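# Fit the camshaft into the engine case, gears timed

## Task

Put the camshaft into the engine case that sits free on the table. Push its shaft fully home in the open front bearing so the big cam gear engages the small crank gear with correct timing: as they rotate, the small gear's marked tooth has to land in one of the two marked gaps on the big gear. The engine case must end up still standing upright.

## Robot and tools

Robot: two arms, left_arm and right_arm, each ending in a two-finger gripper. Calibrated bases in the scene frame: left_arm at (+0.046, +0.288, +0.043) m, quat_wxyz (+1.000, 0, 0, -0.031); right_arm at (-0.031, -0.322, +0.003) m, quat_wxyz (+1.000, 0, 0, +0.011). A two-camera stand is fixed behind the arms. Loose objects may occasionally get a small push from outside.

Frames. Scene frame: origin at table-top height midway between the nominal bases, +z up, +x out over the table, left_arm on the +y side (arm names do not match image left/right). Reported hand positions, velocities and targets use the scene frame. Offsets in commands use each arm's own Hand target axes: the fingers point along gripper +z and open/close along gripper y. end_effector_position is the point between the pads, just under 1 cm behind the tips. Reported poses can be off by a few cm, more at long reach.

A row is 14 numbers in [-1, 1]: dx, dy, dz, rx, ry, rz, opening for left_arm, then the same seven for right_arm. Both arms always appear. The six pose numbers are an offset (not a pose) from that arm's Hand target as it stood when the action or move began, in the Hand target's axes; 1.0 equals 0.6 m or 180 degrees; rx, ry, rz form a single rotation vector. Opening is absolute: +1 fully open (~87 mm), +0.5 ~69 mm, 0 ~43 mm, -0.5 ~18 mm, -1 closed. All zeros for an arm's six pose numbers re-requests its current Hand target. A 0 in the opening slot is a real command, so resend the present opening to leave a gripper unchanged.

Tools:
- execute_actions(actions, cameras): actions is a list of actions; each action is up to 15 rows, one per 1/30 s step, and a short action repeats its final row to fill 15 steps. Every row counts from the start-of-action Hand target, so sending the same offset again moves further. An empty list returns state plus all camera images.
- move(target, speed, blend, opening_speed, blocking, cameras): target is one 14-number row or a list of up to 15 rows, all offsets from the same starting Hand targets. Straight-line paths, both arms finishing together, 0.5 s minimum, cut off at 10 s. speed is m/s, 0.002 to 2.9, default 0.25 (turn rate up to twice that in rad/s); one value or one per target. blend (m) rounds corners in a list; 0 stops at each point. opening_speed is per second on the -1..+1 scale, at least 0.2. blocking=false returns after about 0.5 s while motion continues. No obstacle avoidance; faster means more lag, overshoot and harder contact. Keep paths away from an arm's own base, since passing near it can flip the shoulder posture.
- wait(seconds 0 to 10, cameras): lets time pass holding commands; a running move keeps going.
- stop(cameras): brakes a running move; braking needs room.
- zoom_image(camera, region [x0, y0, x1, y1] in pixels, at most 504x504): closer view of a camera's newest image. Cameras: cam_high, cam_low, cam_left_wrist, cam_right_wrist, all 896x504.
- finished_scene(scene): ends the current scene, irreversibly; the goal must hold with the robot let go.

Results: per gripper end_effector_position (m) and end_effector_quat_wxyz, Hand target (the last commanded pose after clipping, base for the next offsets), grip_measured (on the opening scale, error up to ~0.043), Joint positions (gripper 0 closed to 1 open), Joint velocities (may be summarised as within noise), Joint torques (offset, scaled, noisy; first three wrap at ±28 N m), Tool commands, motor temperatures. A move adds a move: line, e.g. done (within 10 mm and 2 degrees), off_target, moving, held, fault, plus limits such as paced (pose clipped) or held (steps withheld). Neither done nor off_target tells you about contact.

Control behaviour: commanded orientation is clipped to within 40 degrees of the measured one each step. Friction and gravity leave grippers short, low or tilted, especially when stretched; small moves may not happen or go astray. Check position and tilt after each move and correct. A gripper resting short stays short until a new command; send the remaining distance as an offset. A blocked arm keeps pushing; pull its target back past the gripper to release.

Gripping: to hold a part, command an opening about 0.04 below grip_measured at first contact for full force (~20 N per pad); smaller margins grip softer. Fast closing can squeeze too hard.

Hazards to avoid: dropping parts or releasing them while moving, fast impacts, hard pushes on fixed or heavy things, anything leaving the table, the arms touching or pressing each other (one gripper closing on the other's fingers counts), strain on wrist camera cables, and any arm stop. Motor heat rises from holding loads, stretched poses and pushing unreachable targets: MOTOR HOT at 75 °C, fault fold at 90 °C disables that arm, 100 °C drops it. Joint ranges (rad): waist -2.618 to 3.054, shoulder 0.000 to 3.142, elbow 0.000 to 3.142 (straight at 2.901), wrist pitch -1.571 to 1.571, wrist yaw -1.571 to 1.571, wrist roll -2.094 to 2.094. Camera calibration (OpenCV pinhole+radial, K and T_world_to_cam) is given per camera; fixed cameras may have shifted up to 2.3 degrees and 9 mm.

Each tool is called after ">>>" as name([rows], argument=value, ...), one row to a line, values as JSON.

## Session

>>> execute_actions(actions=[])

Scene clock: 0.00 s.
left_arm: end_effector_position=(+0.4146, +0.2552, +0.0852) grip_measured=+1.000 end_effector_quat_wxyz=(+0.550, +0.036, +0.834, -0.004) | right_arm: end_effector_position=(+0.3355, -0.3137, +0.0255) grip_measured=+1.000 end_effector_quat_wxyz=(+0.515, -0.026, +0.857, -0.017)
Joint positions: left_arm=[-0.057 1.499 0.356 0.737 -0.064 0.008 1] | right_arm=[0.03 1.546 0.383 0.674 0.048 -0.038 1]
Joint velocities: within noise
Joint torques (N m): no reading
Motor temperatures (°C): left_arm=[23 28 29 31 24 23 23] | right_arm=[23 28 33 33 23 24 23]
Heat: left arm: 31 °C; right arm: 33 °C.
Hand target: left_arm +0.4145, +0.2552, +0.0850; +0.548, +0.036, +0.836, -0.004 | right_arm +0.3428, -0.3134, +0.0361; +0.531, -0.025, +0.847, -0.017
Tool commands: left_gripper/opening=+1.0 right_gripper/opening=+1.0

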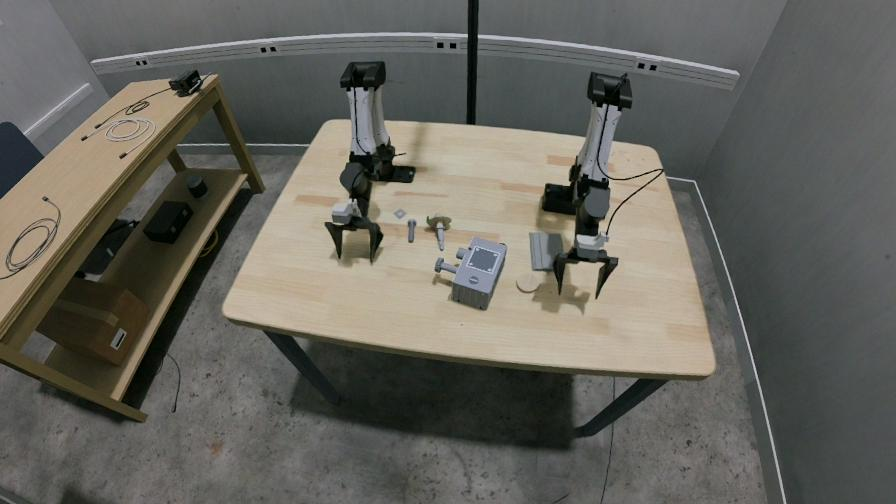

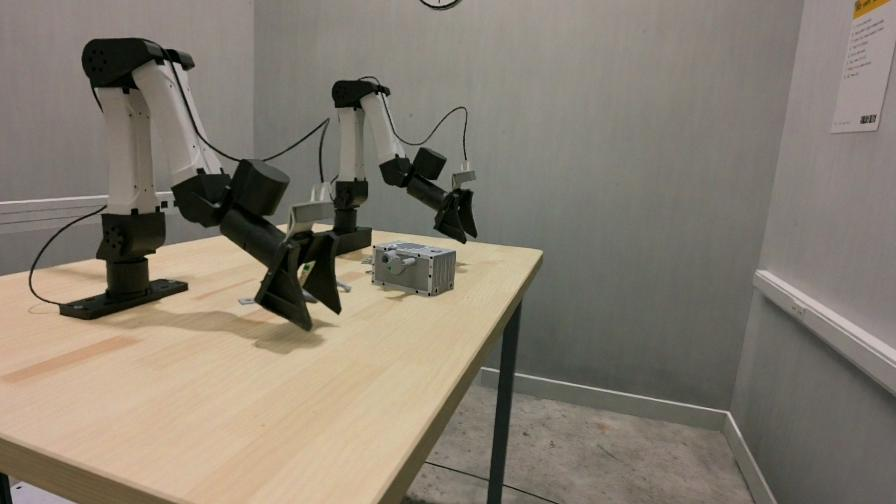

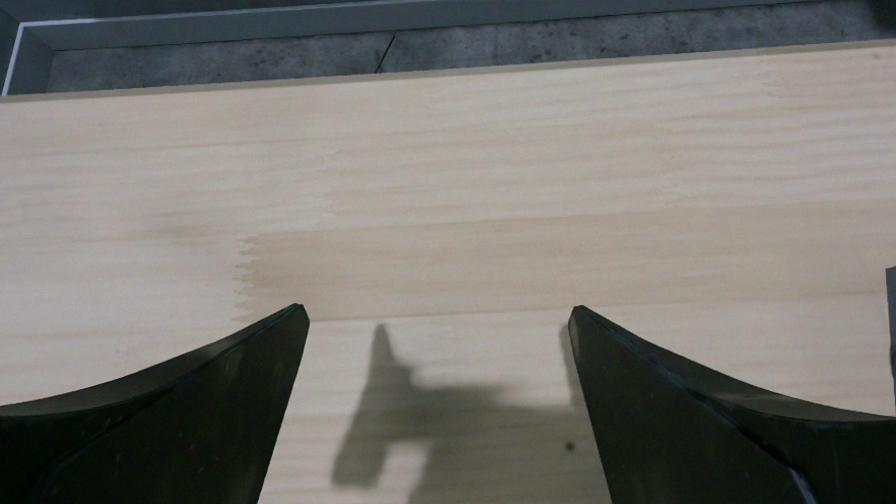

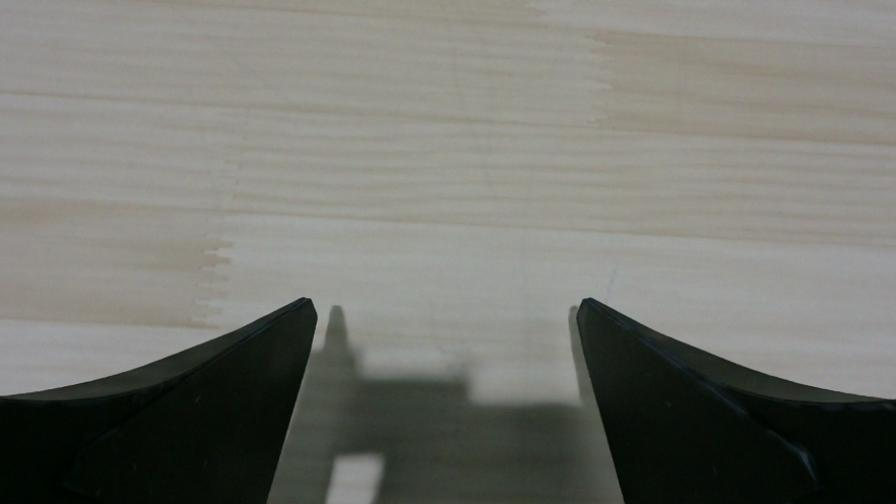

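>>> zoom_image(camera="cam_high", region=[380, 190, 560, 315])

>>> zoom_image(camera="cam_low", region=[230, 220, 470, 320])

>>> zoom_image(camera="cam_high", region=[420, 205, 480, 255])

>>> zoom_image(camera="cam_high", region=[430, 230, 510, 310])

Scaled by 2.800 from the camera's 896x504 image, which has a finer 1280x720 frame.

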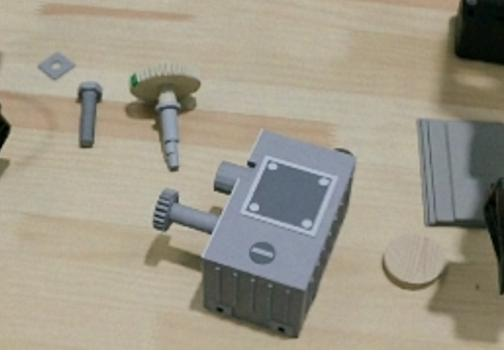

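Scaled by 2.100 from the camera's 896x504 image, which has a finer 1280x720 frame.

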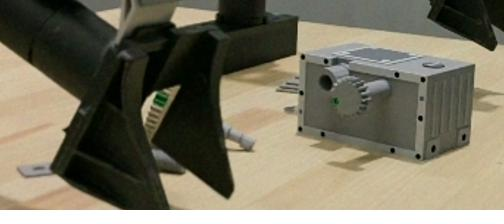

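Scaled by 8.400 from the camera's 896x504 image, which has a finer 1280x720 frame.

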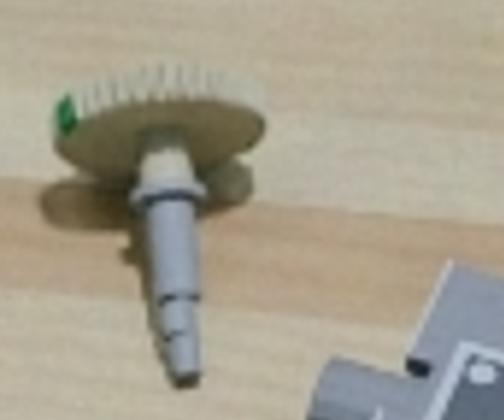

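Scaled by 6.300 from the camera's 896x504 image, which has a finer 1280x720 frame.

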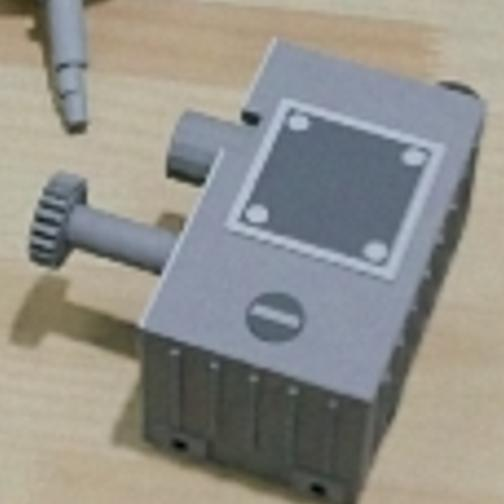

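>>> move(target=[0,0,0,0,0,0,1,-0.143,0.342,-0.208,0,0,0,1], cameras=["all"])

>>> zoom_image(camera="cam_right_wrist", region=[200, 0, 896, 504])

Scene clock: 63.50 s.
left_arm: end_effector_position=(+0.4146, +0.2552, +0.0852) grip_measured=+1.000 end_effector_quat_wxyz=(+0.550, +0.036, +0.834, -0.004) | right_arm: end_effector_position=(+0.2577, -0.1073, +0.1435) grip_measured=+1.000 end_effector_quat_wxyz=(+0.520, -0.039, +0.853, -0.022)
Joint positions: left_arm=[-0.057 1.499 0.356 0.737 -0.064 0.008 1] | right_arm=[0.943 1.368 0.868 -0.233 0.817 0.492 1]
Joint torques (N m): left_arm=[0.03 -4.6 6.32 1.67 0.09 -0.08] | right_arm=[-0.14 -3.23 10.95 1.77 0.53 0.12]
Motor temperatures (°C): left_arm=[23 31 31 35 23 23 23] | right_arm=[23 29 36 41 23 24 23]
Heat: left arm: 35 °C; right arm: 41 °C.
Hand target: left_arm +0.4145, +0.2552, +0.0850; +0.548, +0.036, +0.836, -0.004 | right_arm +0.2629, -0.1031, +0.1563; +0.531, -0.025, +0.847, -0.017
Off the commanded pose: left_arm 0.000 m, 0 deg | right_arm 0.014 m, 2 deg.
move: off_target (right_arm)
camera_calibration:
cam_right_wrist: T_world_to_cam=[[0.0691397, -0.996835, 0.039228, -0.126672], [-0.972959, -0.0760662, -0.218092, 0.292998], [0.220386, -0.0230885, -0.97514, 0.226005], [0, 0, 0, 1]] pos_world=[0.244025, -0.0987654, 0.289256]

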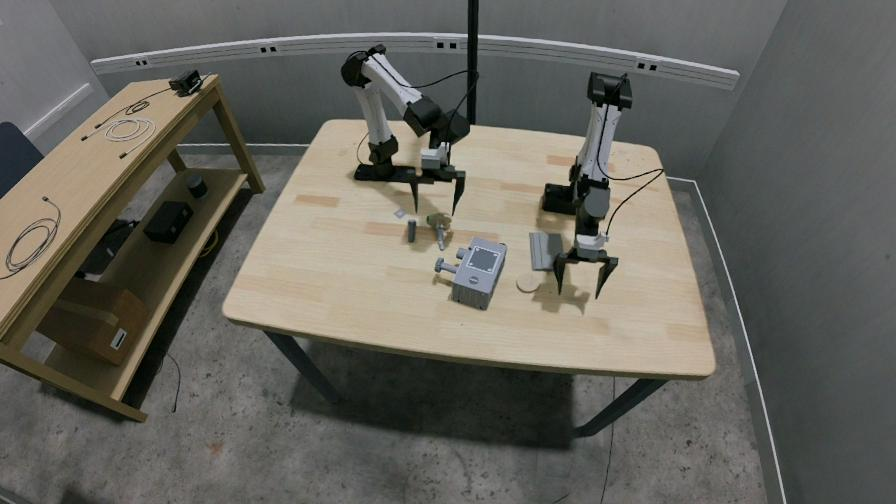

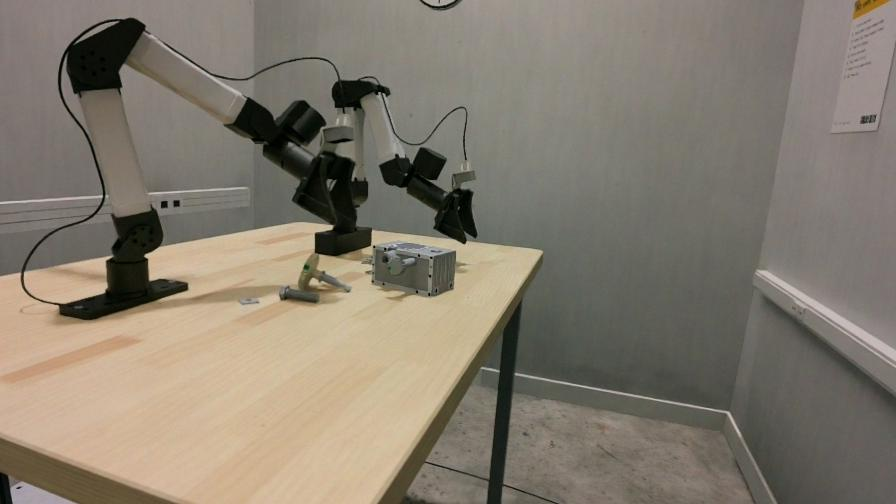

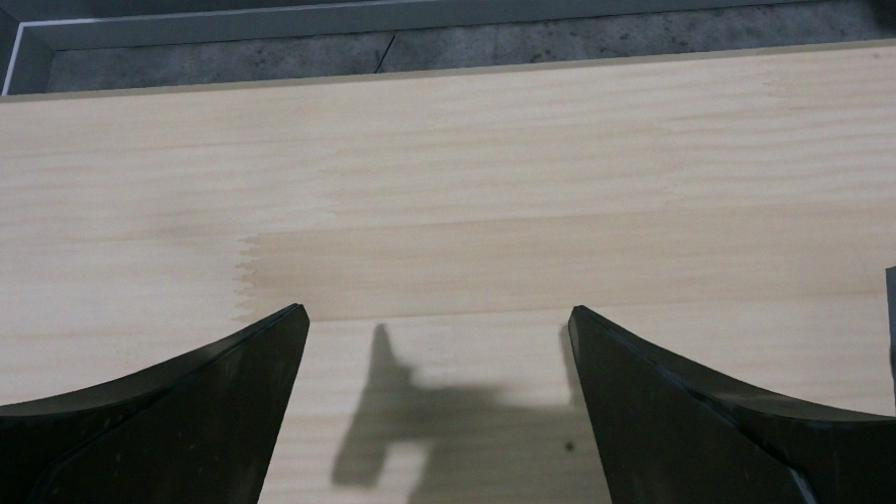

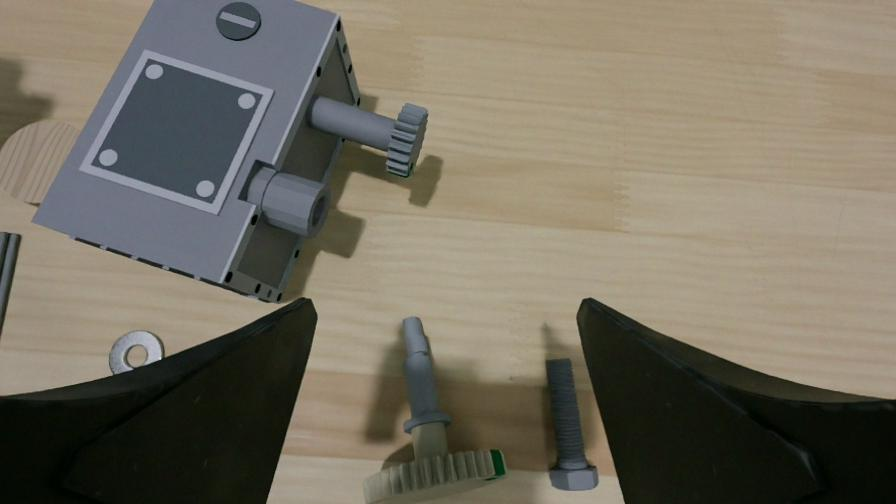

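Region (200, 0, 896, 504) is 696x504 pixels. A region can be at most 504 by 504 pixels.

>>> zoom_image(camera="cam_right_wrist", region=[340, 300, 620, 504])

>>> zoom_image(camera="cam_right_wrist", region=[200, 60, 460, 310])

>>> zoom_image(camera="cam_low", region=[270, 230, 470, 320])

Scaled by 1.800 from the camera's 896x504 image, which has a finer 1280x720 frame.

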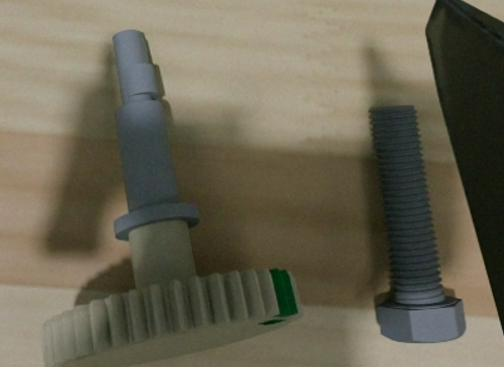

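Scaled by 1.938 from the camera's 896x504 image, which has a finer 1280x720 frame.

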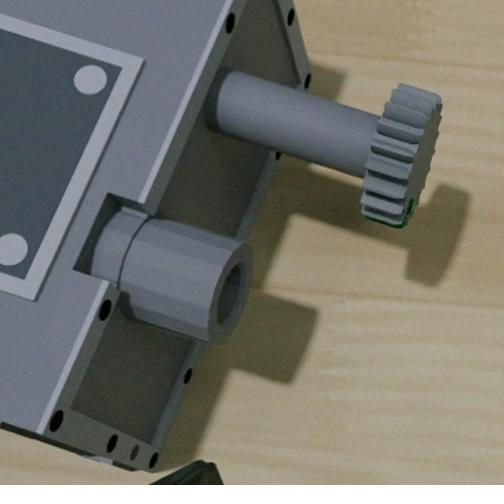

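Scaled by 2.520 from the camera's 896x504 image, which has a finer 1280x720 frame.

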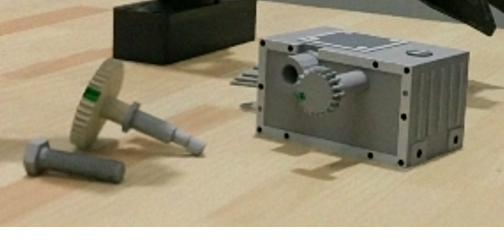

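>>> zoom_image(camera="cam_low", region=[370, 235, 430, 285])

>>> zoom_image(camera="cam_low", region=[290, 245, 355, 300])

>>> zoom_image(camera="cam_right_wrist", region=[360, 80, 450, 200])

Scaled by 8.400 from the camera's 896x504 image, which has a finer 1280x720 frame.

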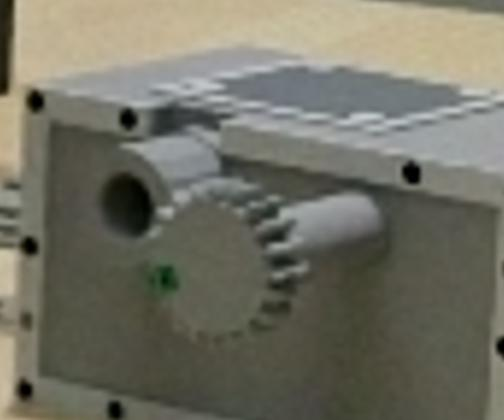

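Scaled by 7.754 from the camera's 896x504 image, which has a finer 1280x720 frame.

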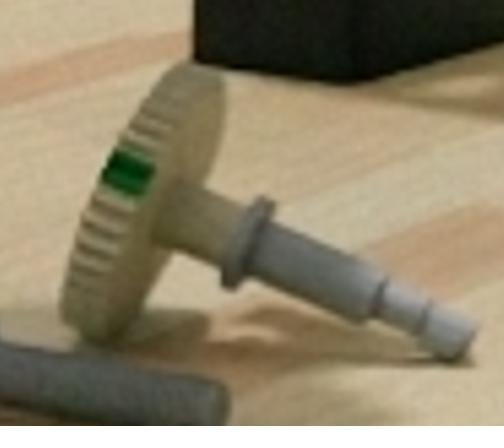

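Scaled by 4.200 from the camera's 896x504 image, which has a finer 1280x720 frame.

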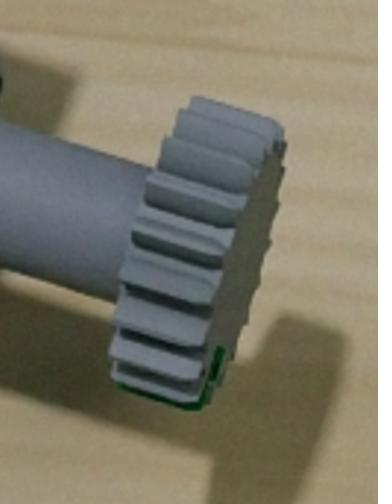

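>>> move(target=[0,0,0,0,0,0,1,0.029,-0.031,0.158,-0.403,-0.231,-0.005,1], cameras=["all"])

>>> zoom_image(camera="cam_right_wrist", region=[250, 150, 650, 450])

Scene clock: 192.57 s.
left_arm: end_effector_position=(+0.4146, +0.2552, +0.0852) grip_measured=+1.000 end_effector_quat_wxyz=(+0.550, +0.036, +0.834, -0.004) | right_arm: end_effector_position=(+0.3355, -0.1226, +0.0866) grip_measured=+1.000 end_effector_quat_wxyz=(+0.568, -0.380, +0.583, +0.439)
Joint positions: left_arm=[-0.057 1.499 0.356 0.737 -0.064 0.008 1] | right_arm=[0.08 2.054 0.635 1.493 -1.133 0.148 1]
Joint torques (N m): left_arm=[0.2 -4.6 6.15 1.63 0.15 -0.09] | right_arm=[-0.64 -5.5 6.31 2.62 -0.09 0.09]
Motor temperatures (°C): left_arm=[22 31 32 37 23 23 23] | right_arm=[23 29 47 39 23 24 23]
Heat: left arm: 37 °C; right arm: 47 °C.
Hand target: left_arm +0.4145, +0.2552, +0.0850; +0.548, +0.036, +0.836, -0.004 | right_arm +0.3411, -0.1230, +0.1003; +0.662, -0.337, +0.465, +0.482
Off the commanded pose: left_arm 0.000 m, 0 deg | right_arm 0.015 m, 19 deg.
joint sent to its limit (right arm) — joint 4 (wrist pitch), upper limit. The joint targets are off in orientation, not in position.
move: off_target (right_arm)
camera_calibration:
cam_right_wrist: T_world_to_cam=[[0.953, -0.285127, -0.102436, -0.342088], [-0.278578, -0.691754, -0.666236, 0.085438], [0.119102, 0.663459, -0.738672, 0.250604], [0, 0, 0, 1]] pos_world=[0.319963, -0.204702, 0.206994]

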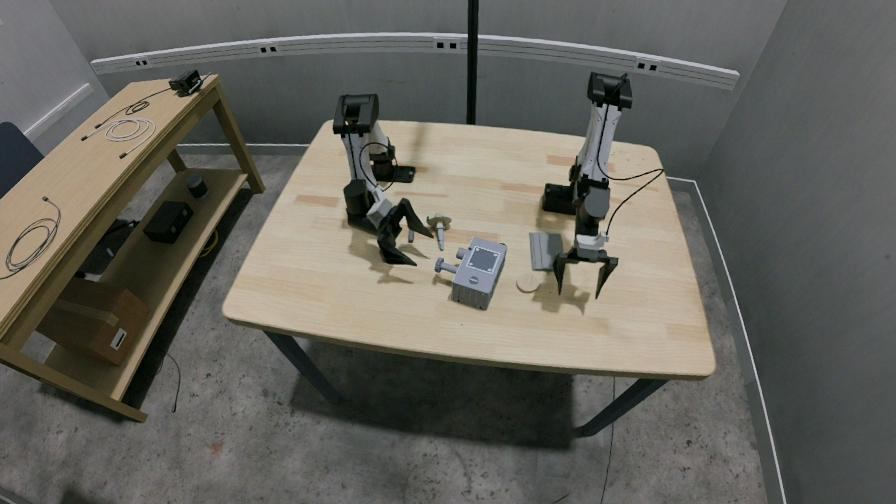

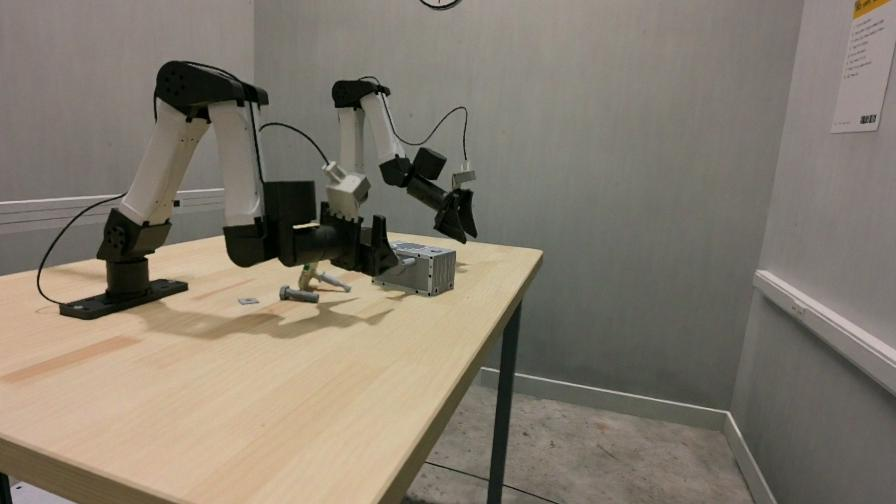

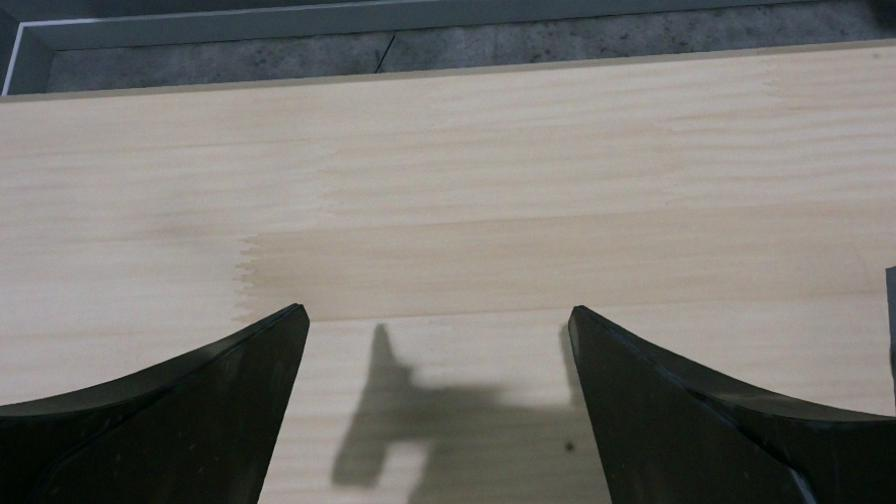

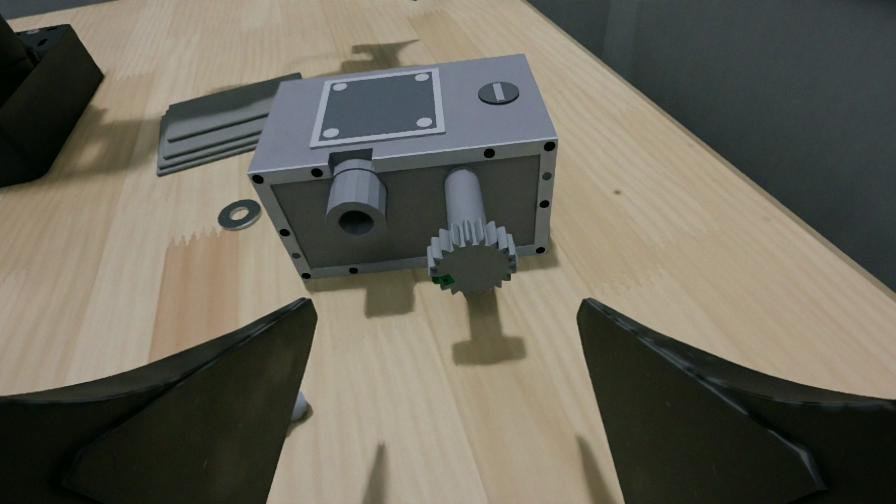

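Scaled by 1.260 from the camera's 896x504 image, which has a finer 1280x720 frame.

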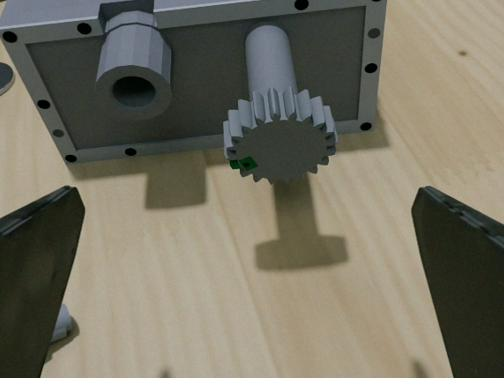

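>>> zoom_image(camera="cam_right_wrist", region=[420, 210, 530, 300])

>>> zoom_image(camera="cam_right_wrist", region=[310, 140, 410, 250])

Scaled by 4.582 from the camera's 896x504 image, which has a finer 1280x720 frame.

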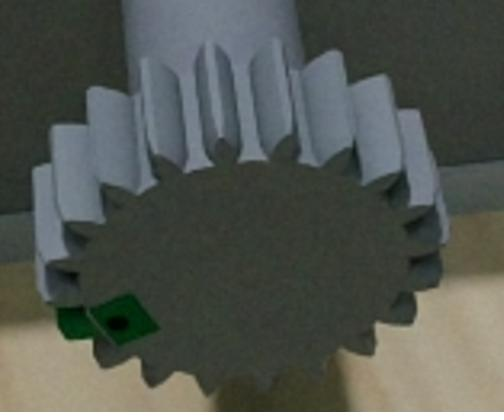

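Scaled by 4.582 from the camera's 896x504 image, which has a finer 1280x720 frame.

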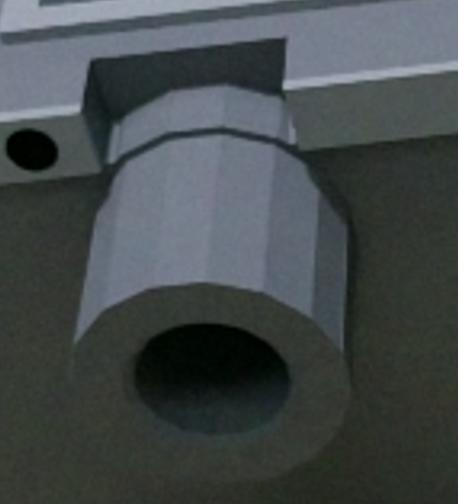

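>>> move([
  [0,0,0,0,0,0,1,-0.189,0.022,-0.032,0,0,0,1],
  [0,0,0,0,0,0,1,-0.178,0.343,-0.052,0.328,0.202,0,1],
  [0,0,0,0,0,0,1,-0.055,0.343,-0.097,0.328,0.202,0,1],
], blend=[0.03,0.03,0], cameras=["cam_right_wrist","cam_low","cam_high"])

>>> zoom_image(camera="cam_right_wrist", region=[300, 100, 600, 350])

Scene clock: 300.17 s.
left_arm: end_effector_position=(+0.4146, +0.2552, +0.0852) grip_measured=+1.000 end_effector_quat_wxyz=(+0.550, +0.036, +0.834, -0.004) | right_arm: end_effector_position=(+0.1239, -0.1276, +0.1068) grip_measured=+1.000 end_effector_quat_wxyz=(+0.561, -0.114, +0.818, +0.059)
Joint positions: left_arm=[-0.057 1.499 0.356 0.737 -0.064 0.008 1] | right_arm=[1.485 0.977 0.467 -0.403 1.092 0.82 1]
Joint torques (N m): left_arm=[0.08 -4.63 6.22 1.69 0.14 -0.1] | right_arm=[0.34 -0.32 7.71 1.81 0.66 0.11]
Motor temperatures (°C): left_arm=[22 32 32 37 23 22 23] | right_arm=[23 31 39 46 23 24 23]
Heat: left arm: 37 °C; right arm: 46 °C.
Hand target: left_arm +0.4145, +0.2552, +0.0850; +0.548, +0.036, +0.836, -0.004 | right_arm +0.1250, -0.1221, +0.1118; +0.569, -0.100, +0.813, +0.070
Off the commanded pose: left_arm 0.000 m, 0 deg | right_arm 0.008 m, 2 deg.
move: done
camera_calibration:
cam_right_wrist: T_world_to_cam=[[0.281028, -0.959686, -0.00512548, -0.153062], [-0.909878, -0.264737, -0.319433, 0.132211], [0.305198, 0.0944332, -0.947595, 0.22074], [0, 0, 0, 1]] pos_world=[0.0959409, -0.132735, 0.25062]
Images, in order (width x height): cam_high 896x504, cam_low 896x504, cam_right_wrist 896x504.

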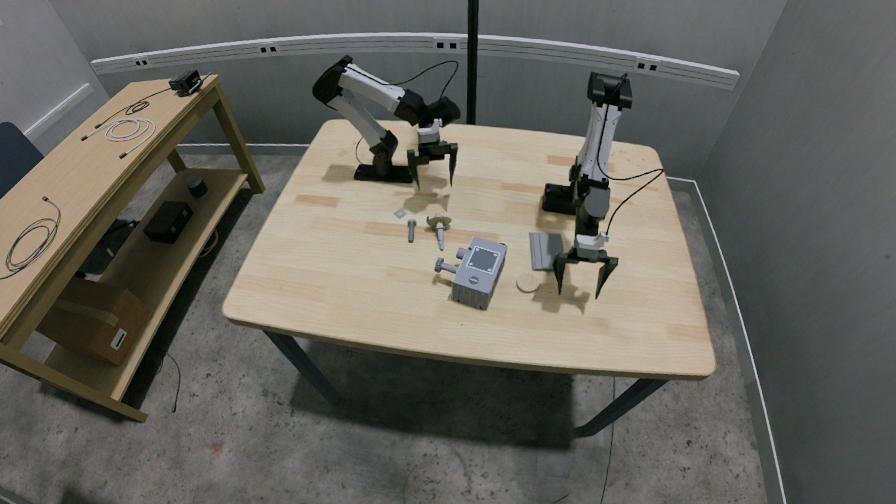

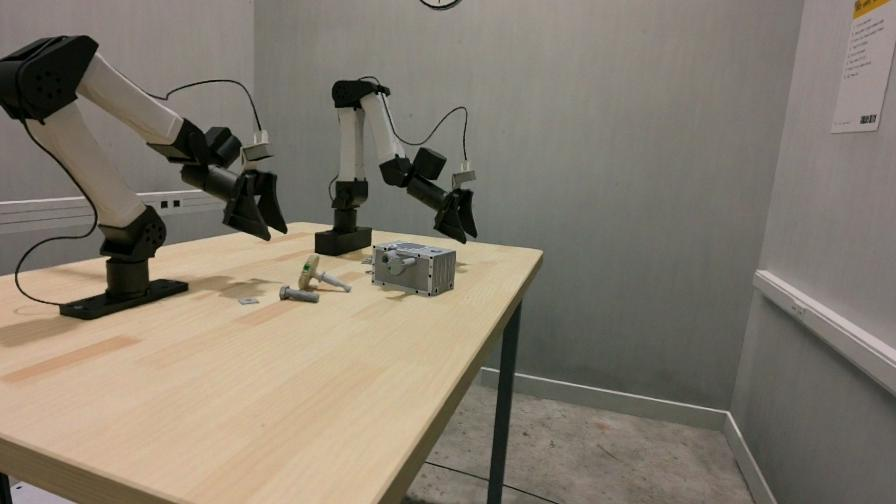

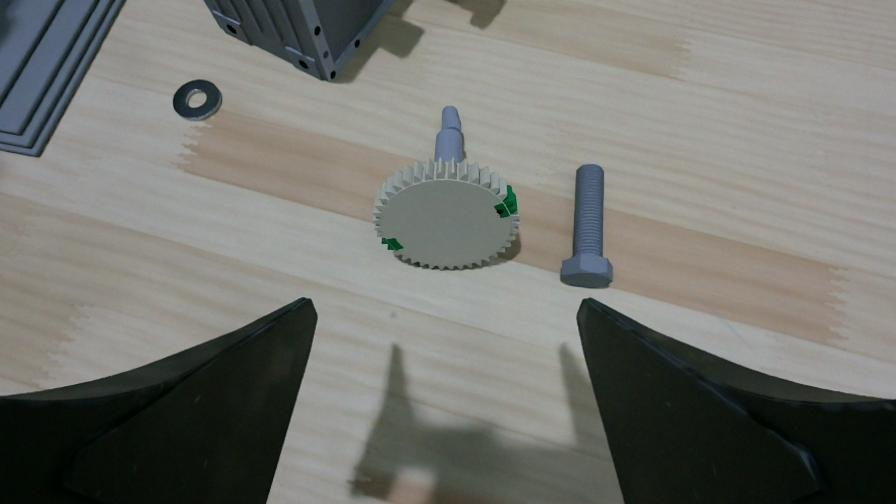

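Scaled by 1.680 from the camera's 896x504 image, which has a finer 1280x720 frame.

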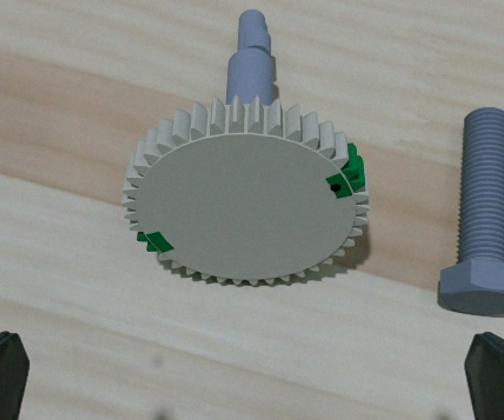

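>>> move(target=[0,0,0,0,0,0,1,0.080,0,0.060,-0.007,-0.019,0.166,1], speed=0.12, cameras=["cam_right_wrist","cam_low"])

>>> zoom_image(camera="cam_low", region=[210, 190, 370, 310])

Scene clock: 375.10 s.
left_arm: end_effector_position=(+0.4146, +0.2552, +0.0852) grip_measured=+1.000 end_effector_quat_wxyz=(+0.550, +0.036, +0.834, -0.004) | right_arm: end_effector_position=(+0.1411, -0.1202, +0.0539) grip_measured=+1.000 end_effector_quat_wxyz=(+0.557, +0.102, +0.795, +0.217)
Joint positions: left_arm=[-0.057 1.499 0.356 0.737 -0.064 0.008 1] | right_arm=[1.388 1.093 0.129 0.315 1.078 1.087 1]
Joint torques (N m): left_arm=[0.13 -4.48 6.17 1.63 0.13 -0.11] | right_arm=[-0.77 -0.47 5.82 2.05 0.25 0.02]
Motor temperatures (°C): left_arm=[22 32 32 38 23 22 23] | right_arm=[23 27 40 41 23 24 23]
Heat: left arm: 38 °C; right arm: 41 °C.
Hand target: left_arm +0.4145, +0.2552, +0.0850; +0.548, +0.036, +0.836, -0.004 | right_arm +0.1419, -0.1178, +0.0546; +0.554, +0.109, +0.793, +0.226
Off the commanded pose: left_arm 0.000 m, 0 deg | right_arm 0.002 m, 1 deg.
move: done
camera_calibration:
cam_right_wrist: T_world_to_cam=[[0.108689, -0.865506, -0.488964, -0.0892868], [-0.941345, 0.0684613, -0.330428, 0.178011], [0.319463, 0.496198, -0.807299, 0.203419], [0, 0, 0, 1]] pos_world=[0.11229, -0.190401, 0.179382]
Images, in order (width x height): cam_low 896x504, cam_right_wrist 896x504.

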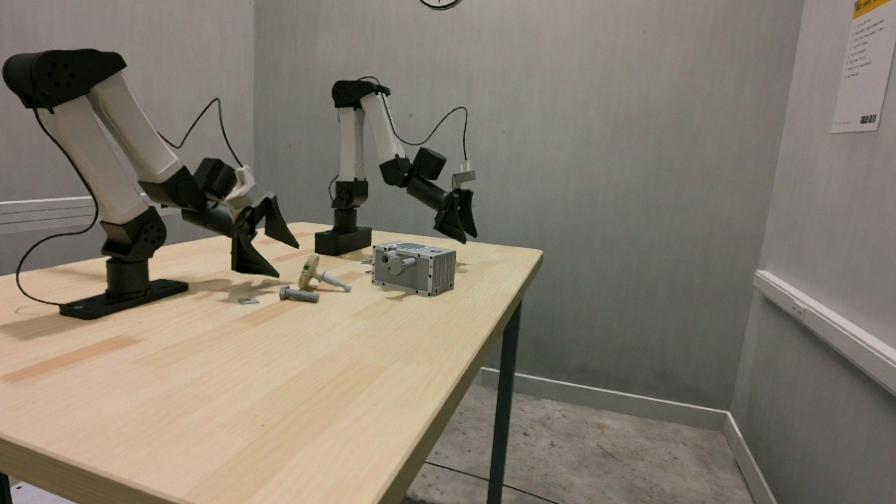

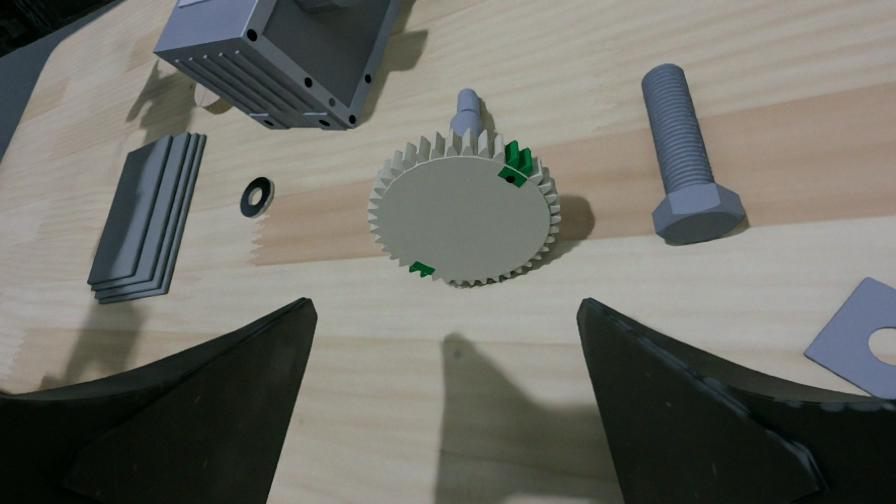

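Scaled by 3.150 from the camera's 896x504 image, which has a finer 1280x720 frame.

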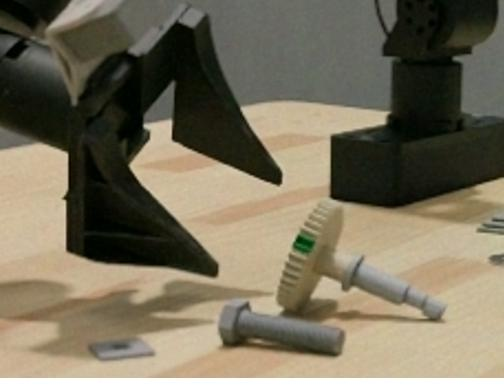

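>>> move(target=[0,0,0,0,0,0,1,0.0075,-0.0102,0.0758,0,0,0,1], speed=0.06, cameras=["cam_right_wrist","cam_low"])

>>> zoom_image(camera="cam_low", region=[210, 190, 370, 310])

Scene clock: 399.97 s.
left_arm: end_effector_position=(+0.4146, +0.2552, +0.0852) grip_measured=+1.000 end_effector_quat_wxyz=(+0.550, +0.036, +0.834, -0.004) | right_arm: end_effector_position=(+0.1817, -0.1121, +0.0326) grip_measured=+1.000 end_effector_quat_wxyz=(+0.553, +0.108, +0.797, +0.218)
Joint positions: left_arm=[-0.057 1.499 0.356 0.737 -0.064 0.008 1] | right_arm=[1.149 1.45 0.099 0.877 0.873 0.884 1]
Joint torques (N m): left_arm=[0.16 -4.57 6.2 1.67 0.15 -0.1] | right_arm=[-0.77 -1.69 4.3 2.3 0.13 -0.13]
Heat: left arm: 38 °C; right arm: 42 °C.
Hand target: left_arm +0.4145, +0.2552, +0.0850; +0.548, +0.036, +0.836, -0.004 | right_arm +0.1830, -0.1105, +0.0348; +0.554, +0.108, +0.794, +0.226
Off the commanded pose: left_arm 0.000 m, 0 deg | right_arm 0.003 m, 1 deg.
move: done
camera_calibration:
cam_right_wrist: T_world_to_cam=[[0.0990271, -0.861762, -0.497554, -0.0946369], [-0.944185, 0.0764966, -0.320411, 0.209735], [0.314179, 0.501512, -0.806087, 0.170667], [0, 0, 0, 1]] pos_world=[0.15378, -0.18319, 0.157687]
Images, in order (width x height): cam_low 896x504, cam_right_wrist 896x504.

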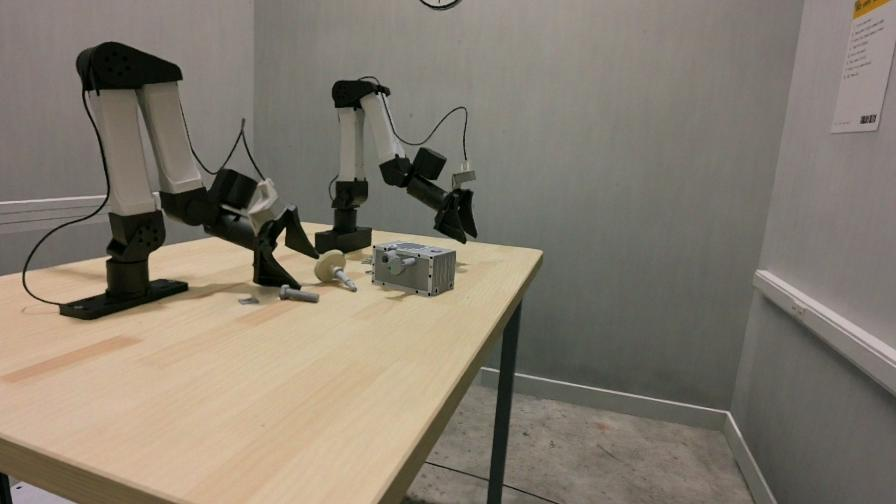

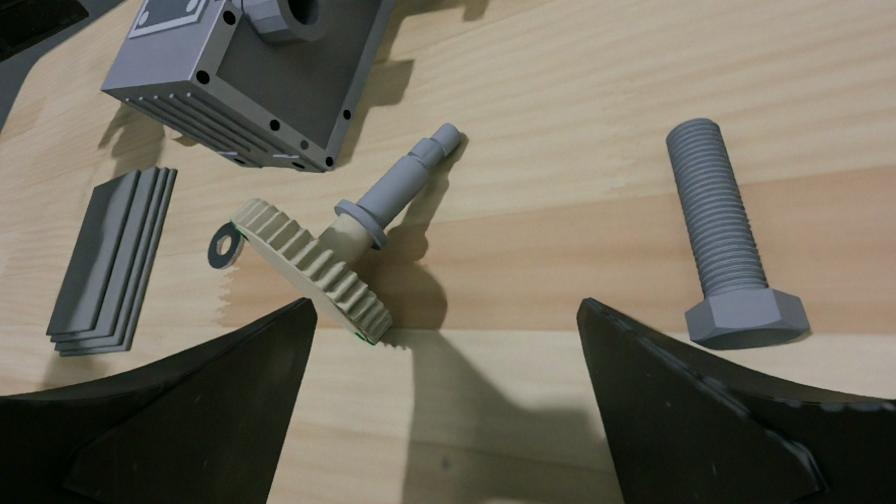

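Scaled by 3.150 from the camera's 896x504 image, which has a finer 1280x720 frame.

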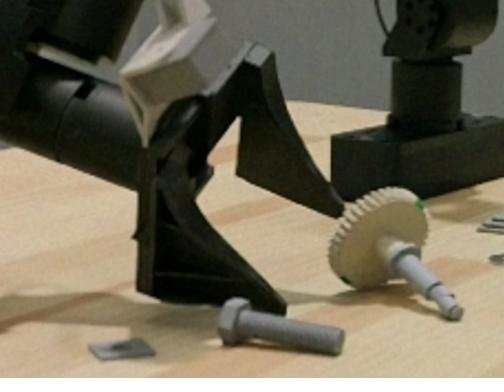

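>>> move([
  [0,0,0,0,0,0,1,0,0,-0.083,0,0,0,1],
  [0,0,0,0,0,0,1,-0.069,0.105,-0.122,0,0,-0.166,1],
], speed=0.15, cameras=["cam_right_wrist","cam_low"])

>>> zoom_image(camera="cam_low", region=[290, 220, 420, 310])

Scene clock: 469.40 s.
left_arm: end_effector_position=(+0.4146, +0.2552, +0.0852) grip_measured=+1.000 end_effector_quat_wxyz=(+0.550, +0.036, +0.834, -0.004) | right_arm: end_effector_position=(+0.1247, -0.0964, +0.1088) grip_measured=+1.000 end_effector_quat_wxyz=(+0.587, -0.105, +0.800, +0.072)
Joint positions: left_arm=[-0.057 1.499 0.356 0.737 -0.064 0.008 1] | right_arm=[1.52 1.125 0.487 -0.212 1.158 0.796 1]
Joint torques (N m): left_arm=[0.25 -4.51 6.12 1.63 0.16 -0.08] | right_arm=[0.39 -1.24 10.3 1.45 0.66 -0.06]
Heat: left arm: 38 °C; right arm: 44 °C.
Hand target: left_arm +0.4145, +0.2552, +0.0850; +0.548, +0.036, +0.836, -0.004 | right_arm +0.1250, -0.0904, +0.1203; +0.594, -0.100, +0.795, +0.076
Off the commanded pose: left_arm 0.000 m, 0 deg | right_arm 0.013 m, 1 deg.
move: off_target (right_arm)
camera_calibration:
cam_right_wrist: T_world_to_cam=[[0.283384, -0.958652, -0.0260879, -0.121202], [-0.888782, -0.252317, -0.382627, 0.147297], [0.360223, 0.131617, -0.923535, 0.213464], [0, 0, 0, 1]] pos_world=[0.0883671, -0.10712, 0.250339]
Images, in order (width x height): cam_low 896x504, cam_right_wrist 896x504.

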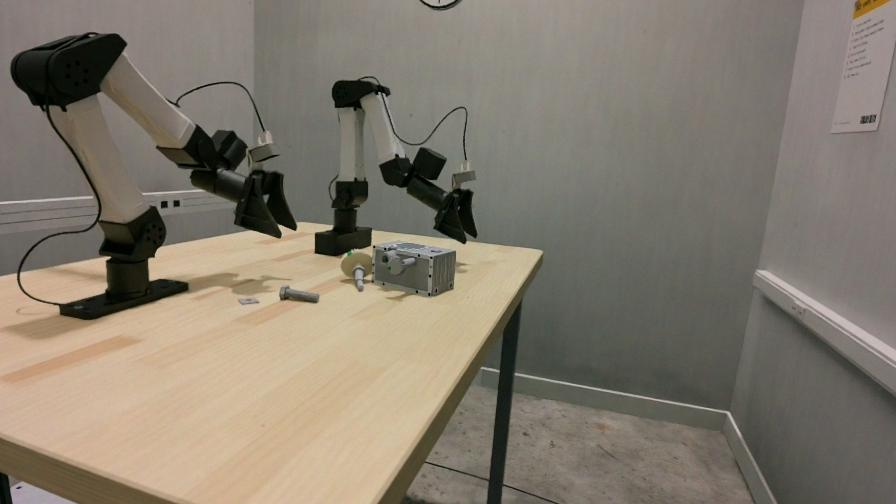

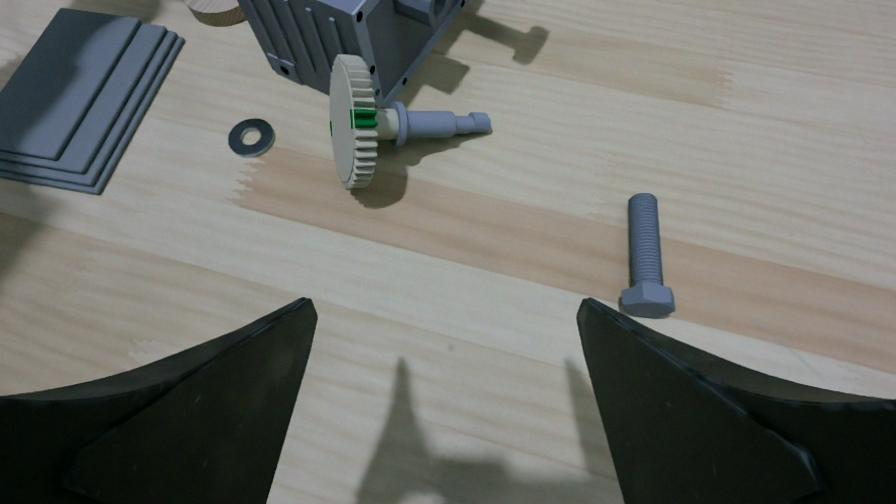

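Scaled by 3.877 from the camera's 896x504 image, which has a finer 1280x720 frame.

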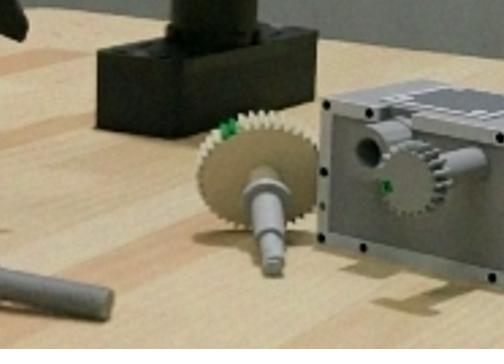

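>>> move(target=[0,0,0,0,0,0,1,0.059,0.0315,0.143,-0.061,0.129,0.515,-0.2], speed=0.15, cameras=["cam_right_wrist","cam_low"])

>>> zoom_image(camera="cam_low", region=[230, 200, 430, 320])

Scene clock: 680.50 s.
left_arm: end_effector_position=(+0.4146, +0.2552, +0.0852) grip_measured=+1.000 end_effector_quat_wxyz=(+0.550, +0.036, +0.834, -0.004) | right_arm: end_effector_position=(+0.1891, -0.0552, +0.0560) grip_measured=-0.200 end_effector_quat_wxyz=(+0.194, +0.440, +0.711, +0.513)
Joint positions: left_arm=[-0.057 1.499 0.356 0.737 -0.064 0.008 1] | right_arm=[0.845 1.528 0.127 0.983 0.194 1.849 0.4]
Joint torques (N m): left_arm=[0.06 -4.44 6.19 1.68 0.11 -0.1] | right_arm=[-0.73 -2.21 4.26 2.64 0 0.03]
Motor temperatures (°C): left_arm=[22 32 33 38 22 22 22] | right_arm=[23 25 48 38 24 24 23]
Heat: left arm: 38 °C; right arm: 48 °C.
Hand target: left_arm +0.4145, +0.2552, +0.0850; +0.548, +0.036, +0.836, -0.004 | right_arm +0.1903, -0.0541, +0.0620; +0.191, +0.439, +0.703, +0.526
Off the commanded pose: left_arm 0.000 m, 0 deg | right_arm 0.006 m, 2 deg.
move: done
camera_calibration:
cam_right_wrist: T_world_to_cam=[[-0.408767, -0.0443794, -0.911559, 0.129588], [-0.909526, 0.10223, 0.402879, 0.174195], [0.0753092, 0.99377, -0.0821525, 0.190512], [0, 0, 0, 1]] pos_world=[0.197059, -0.201382, 0.0635983]
Images, in order (width x height): cam_low 896x504, cam_right_wrist 896x504.

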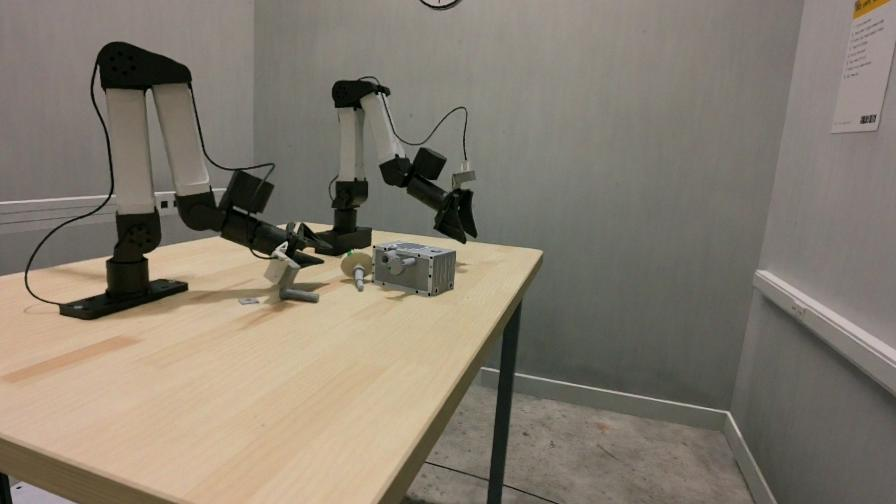

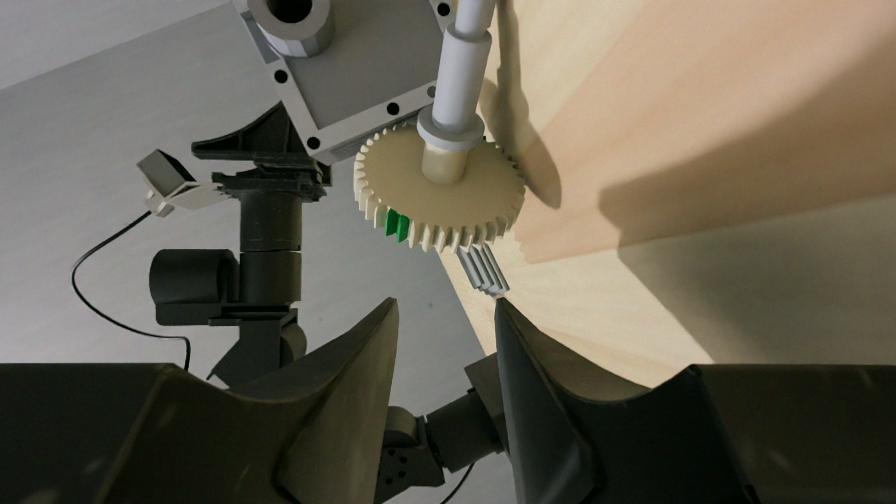

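Scaled by 2.520 from the camera's 896x504 image, which has a finer 1280x720 frame.

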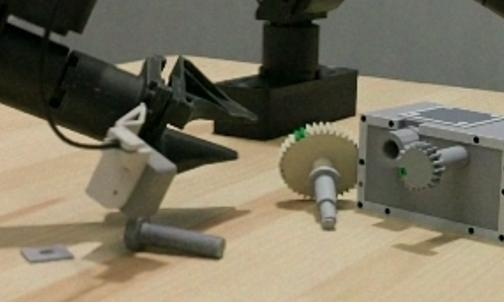

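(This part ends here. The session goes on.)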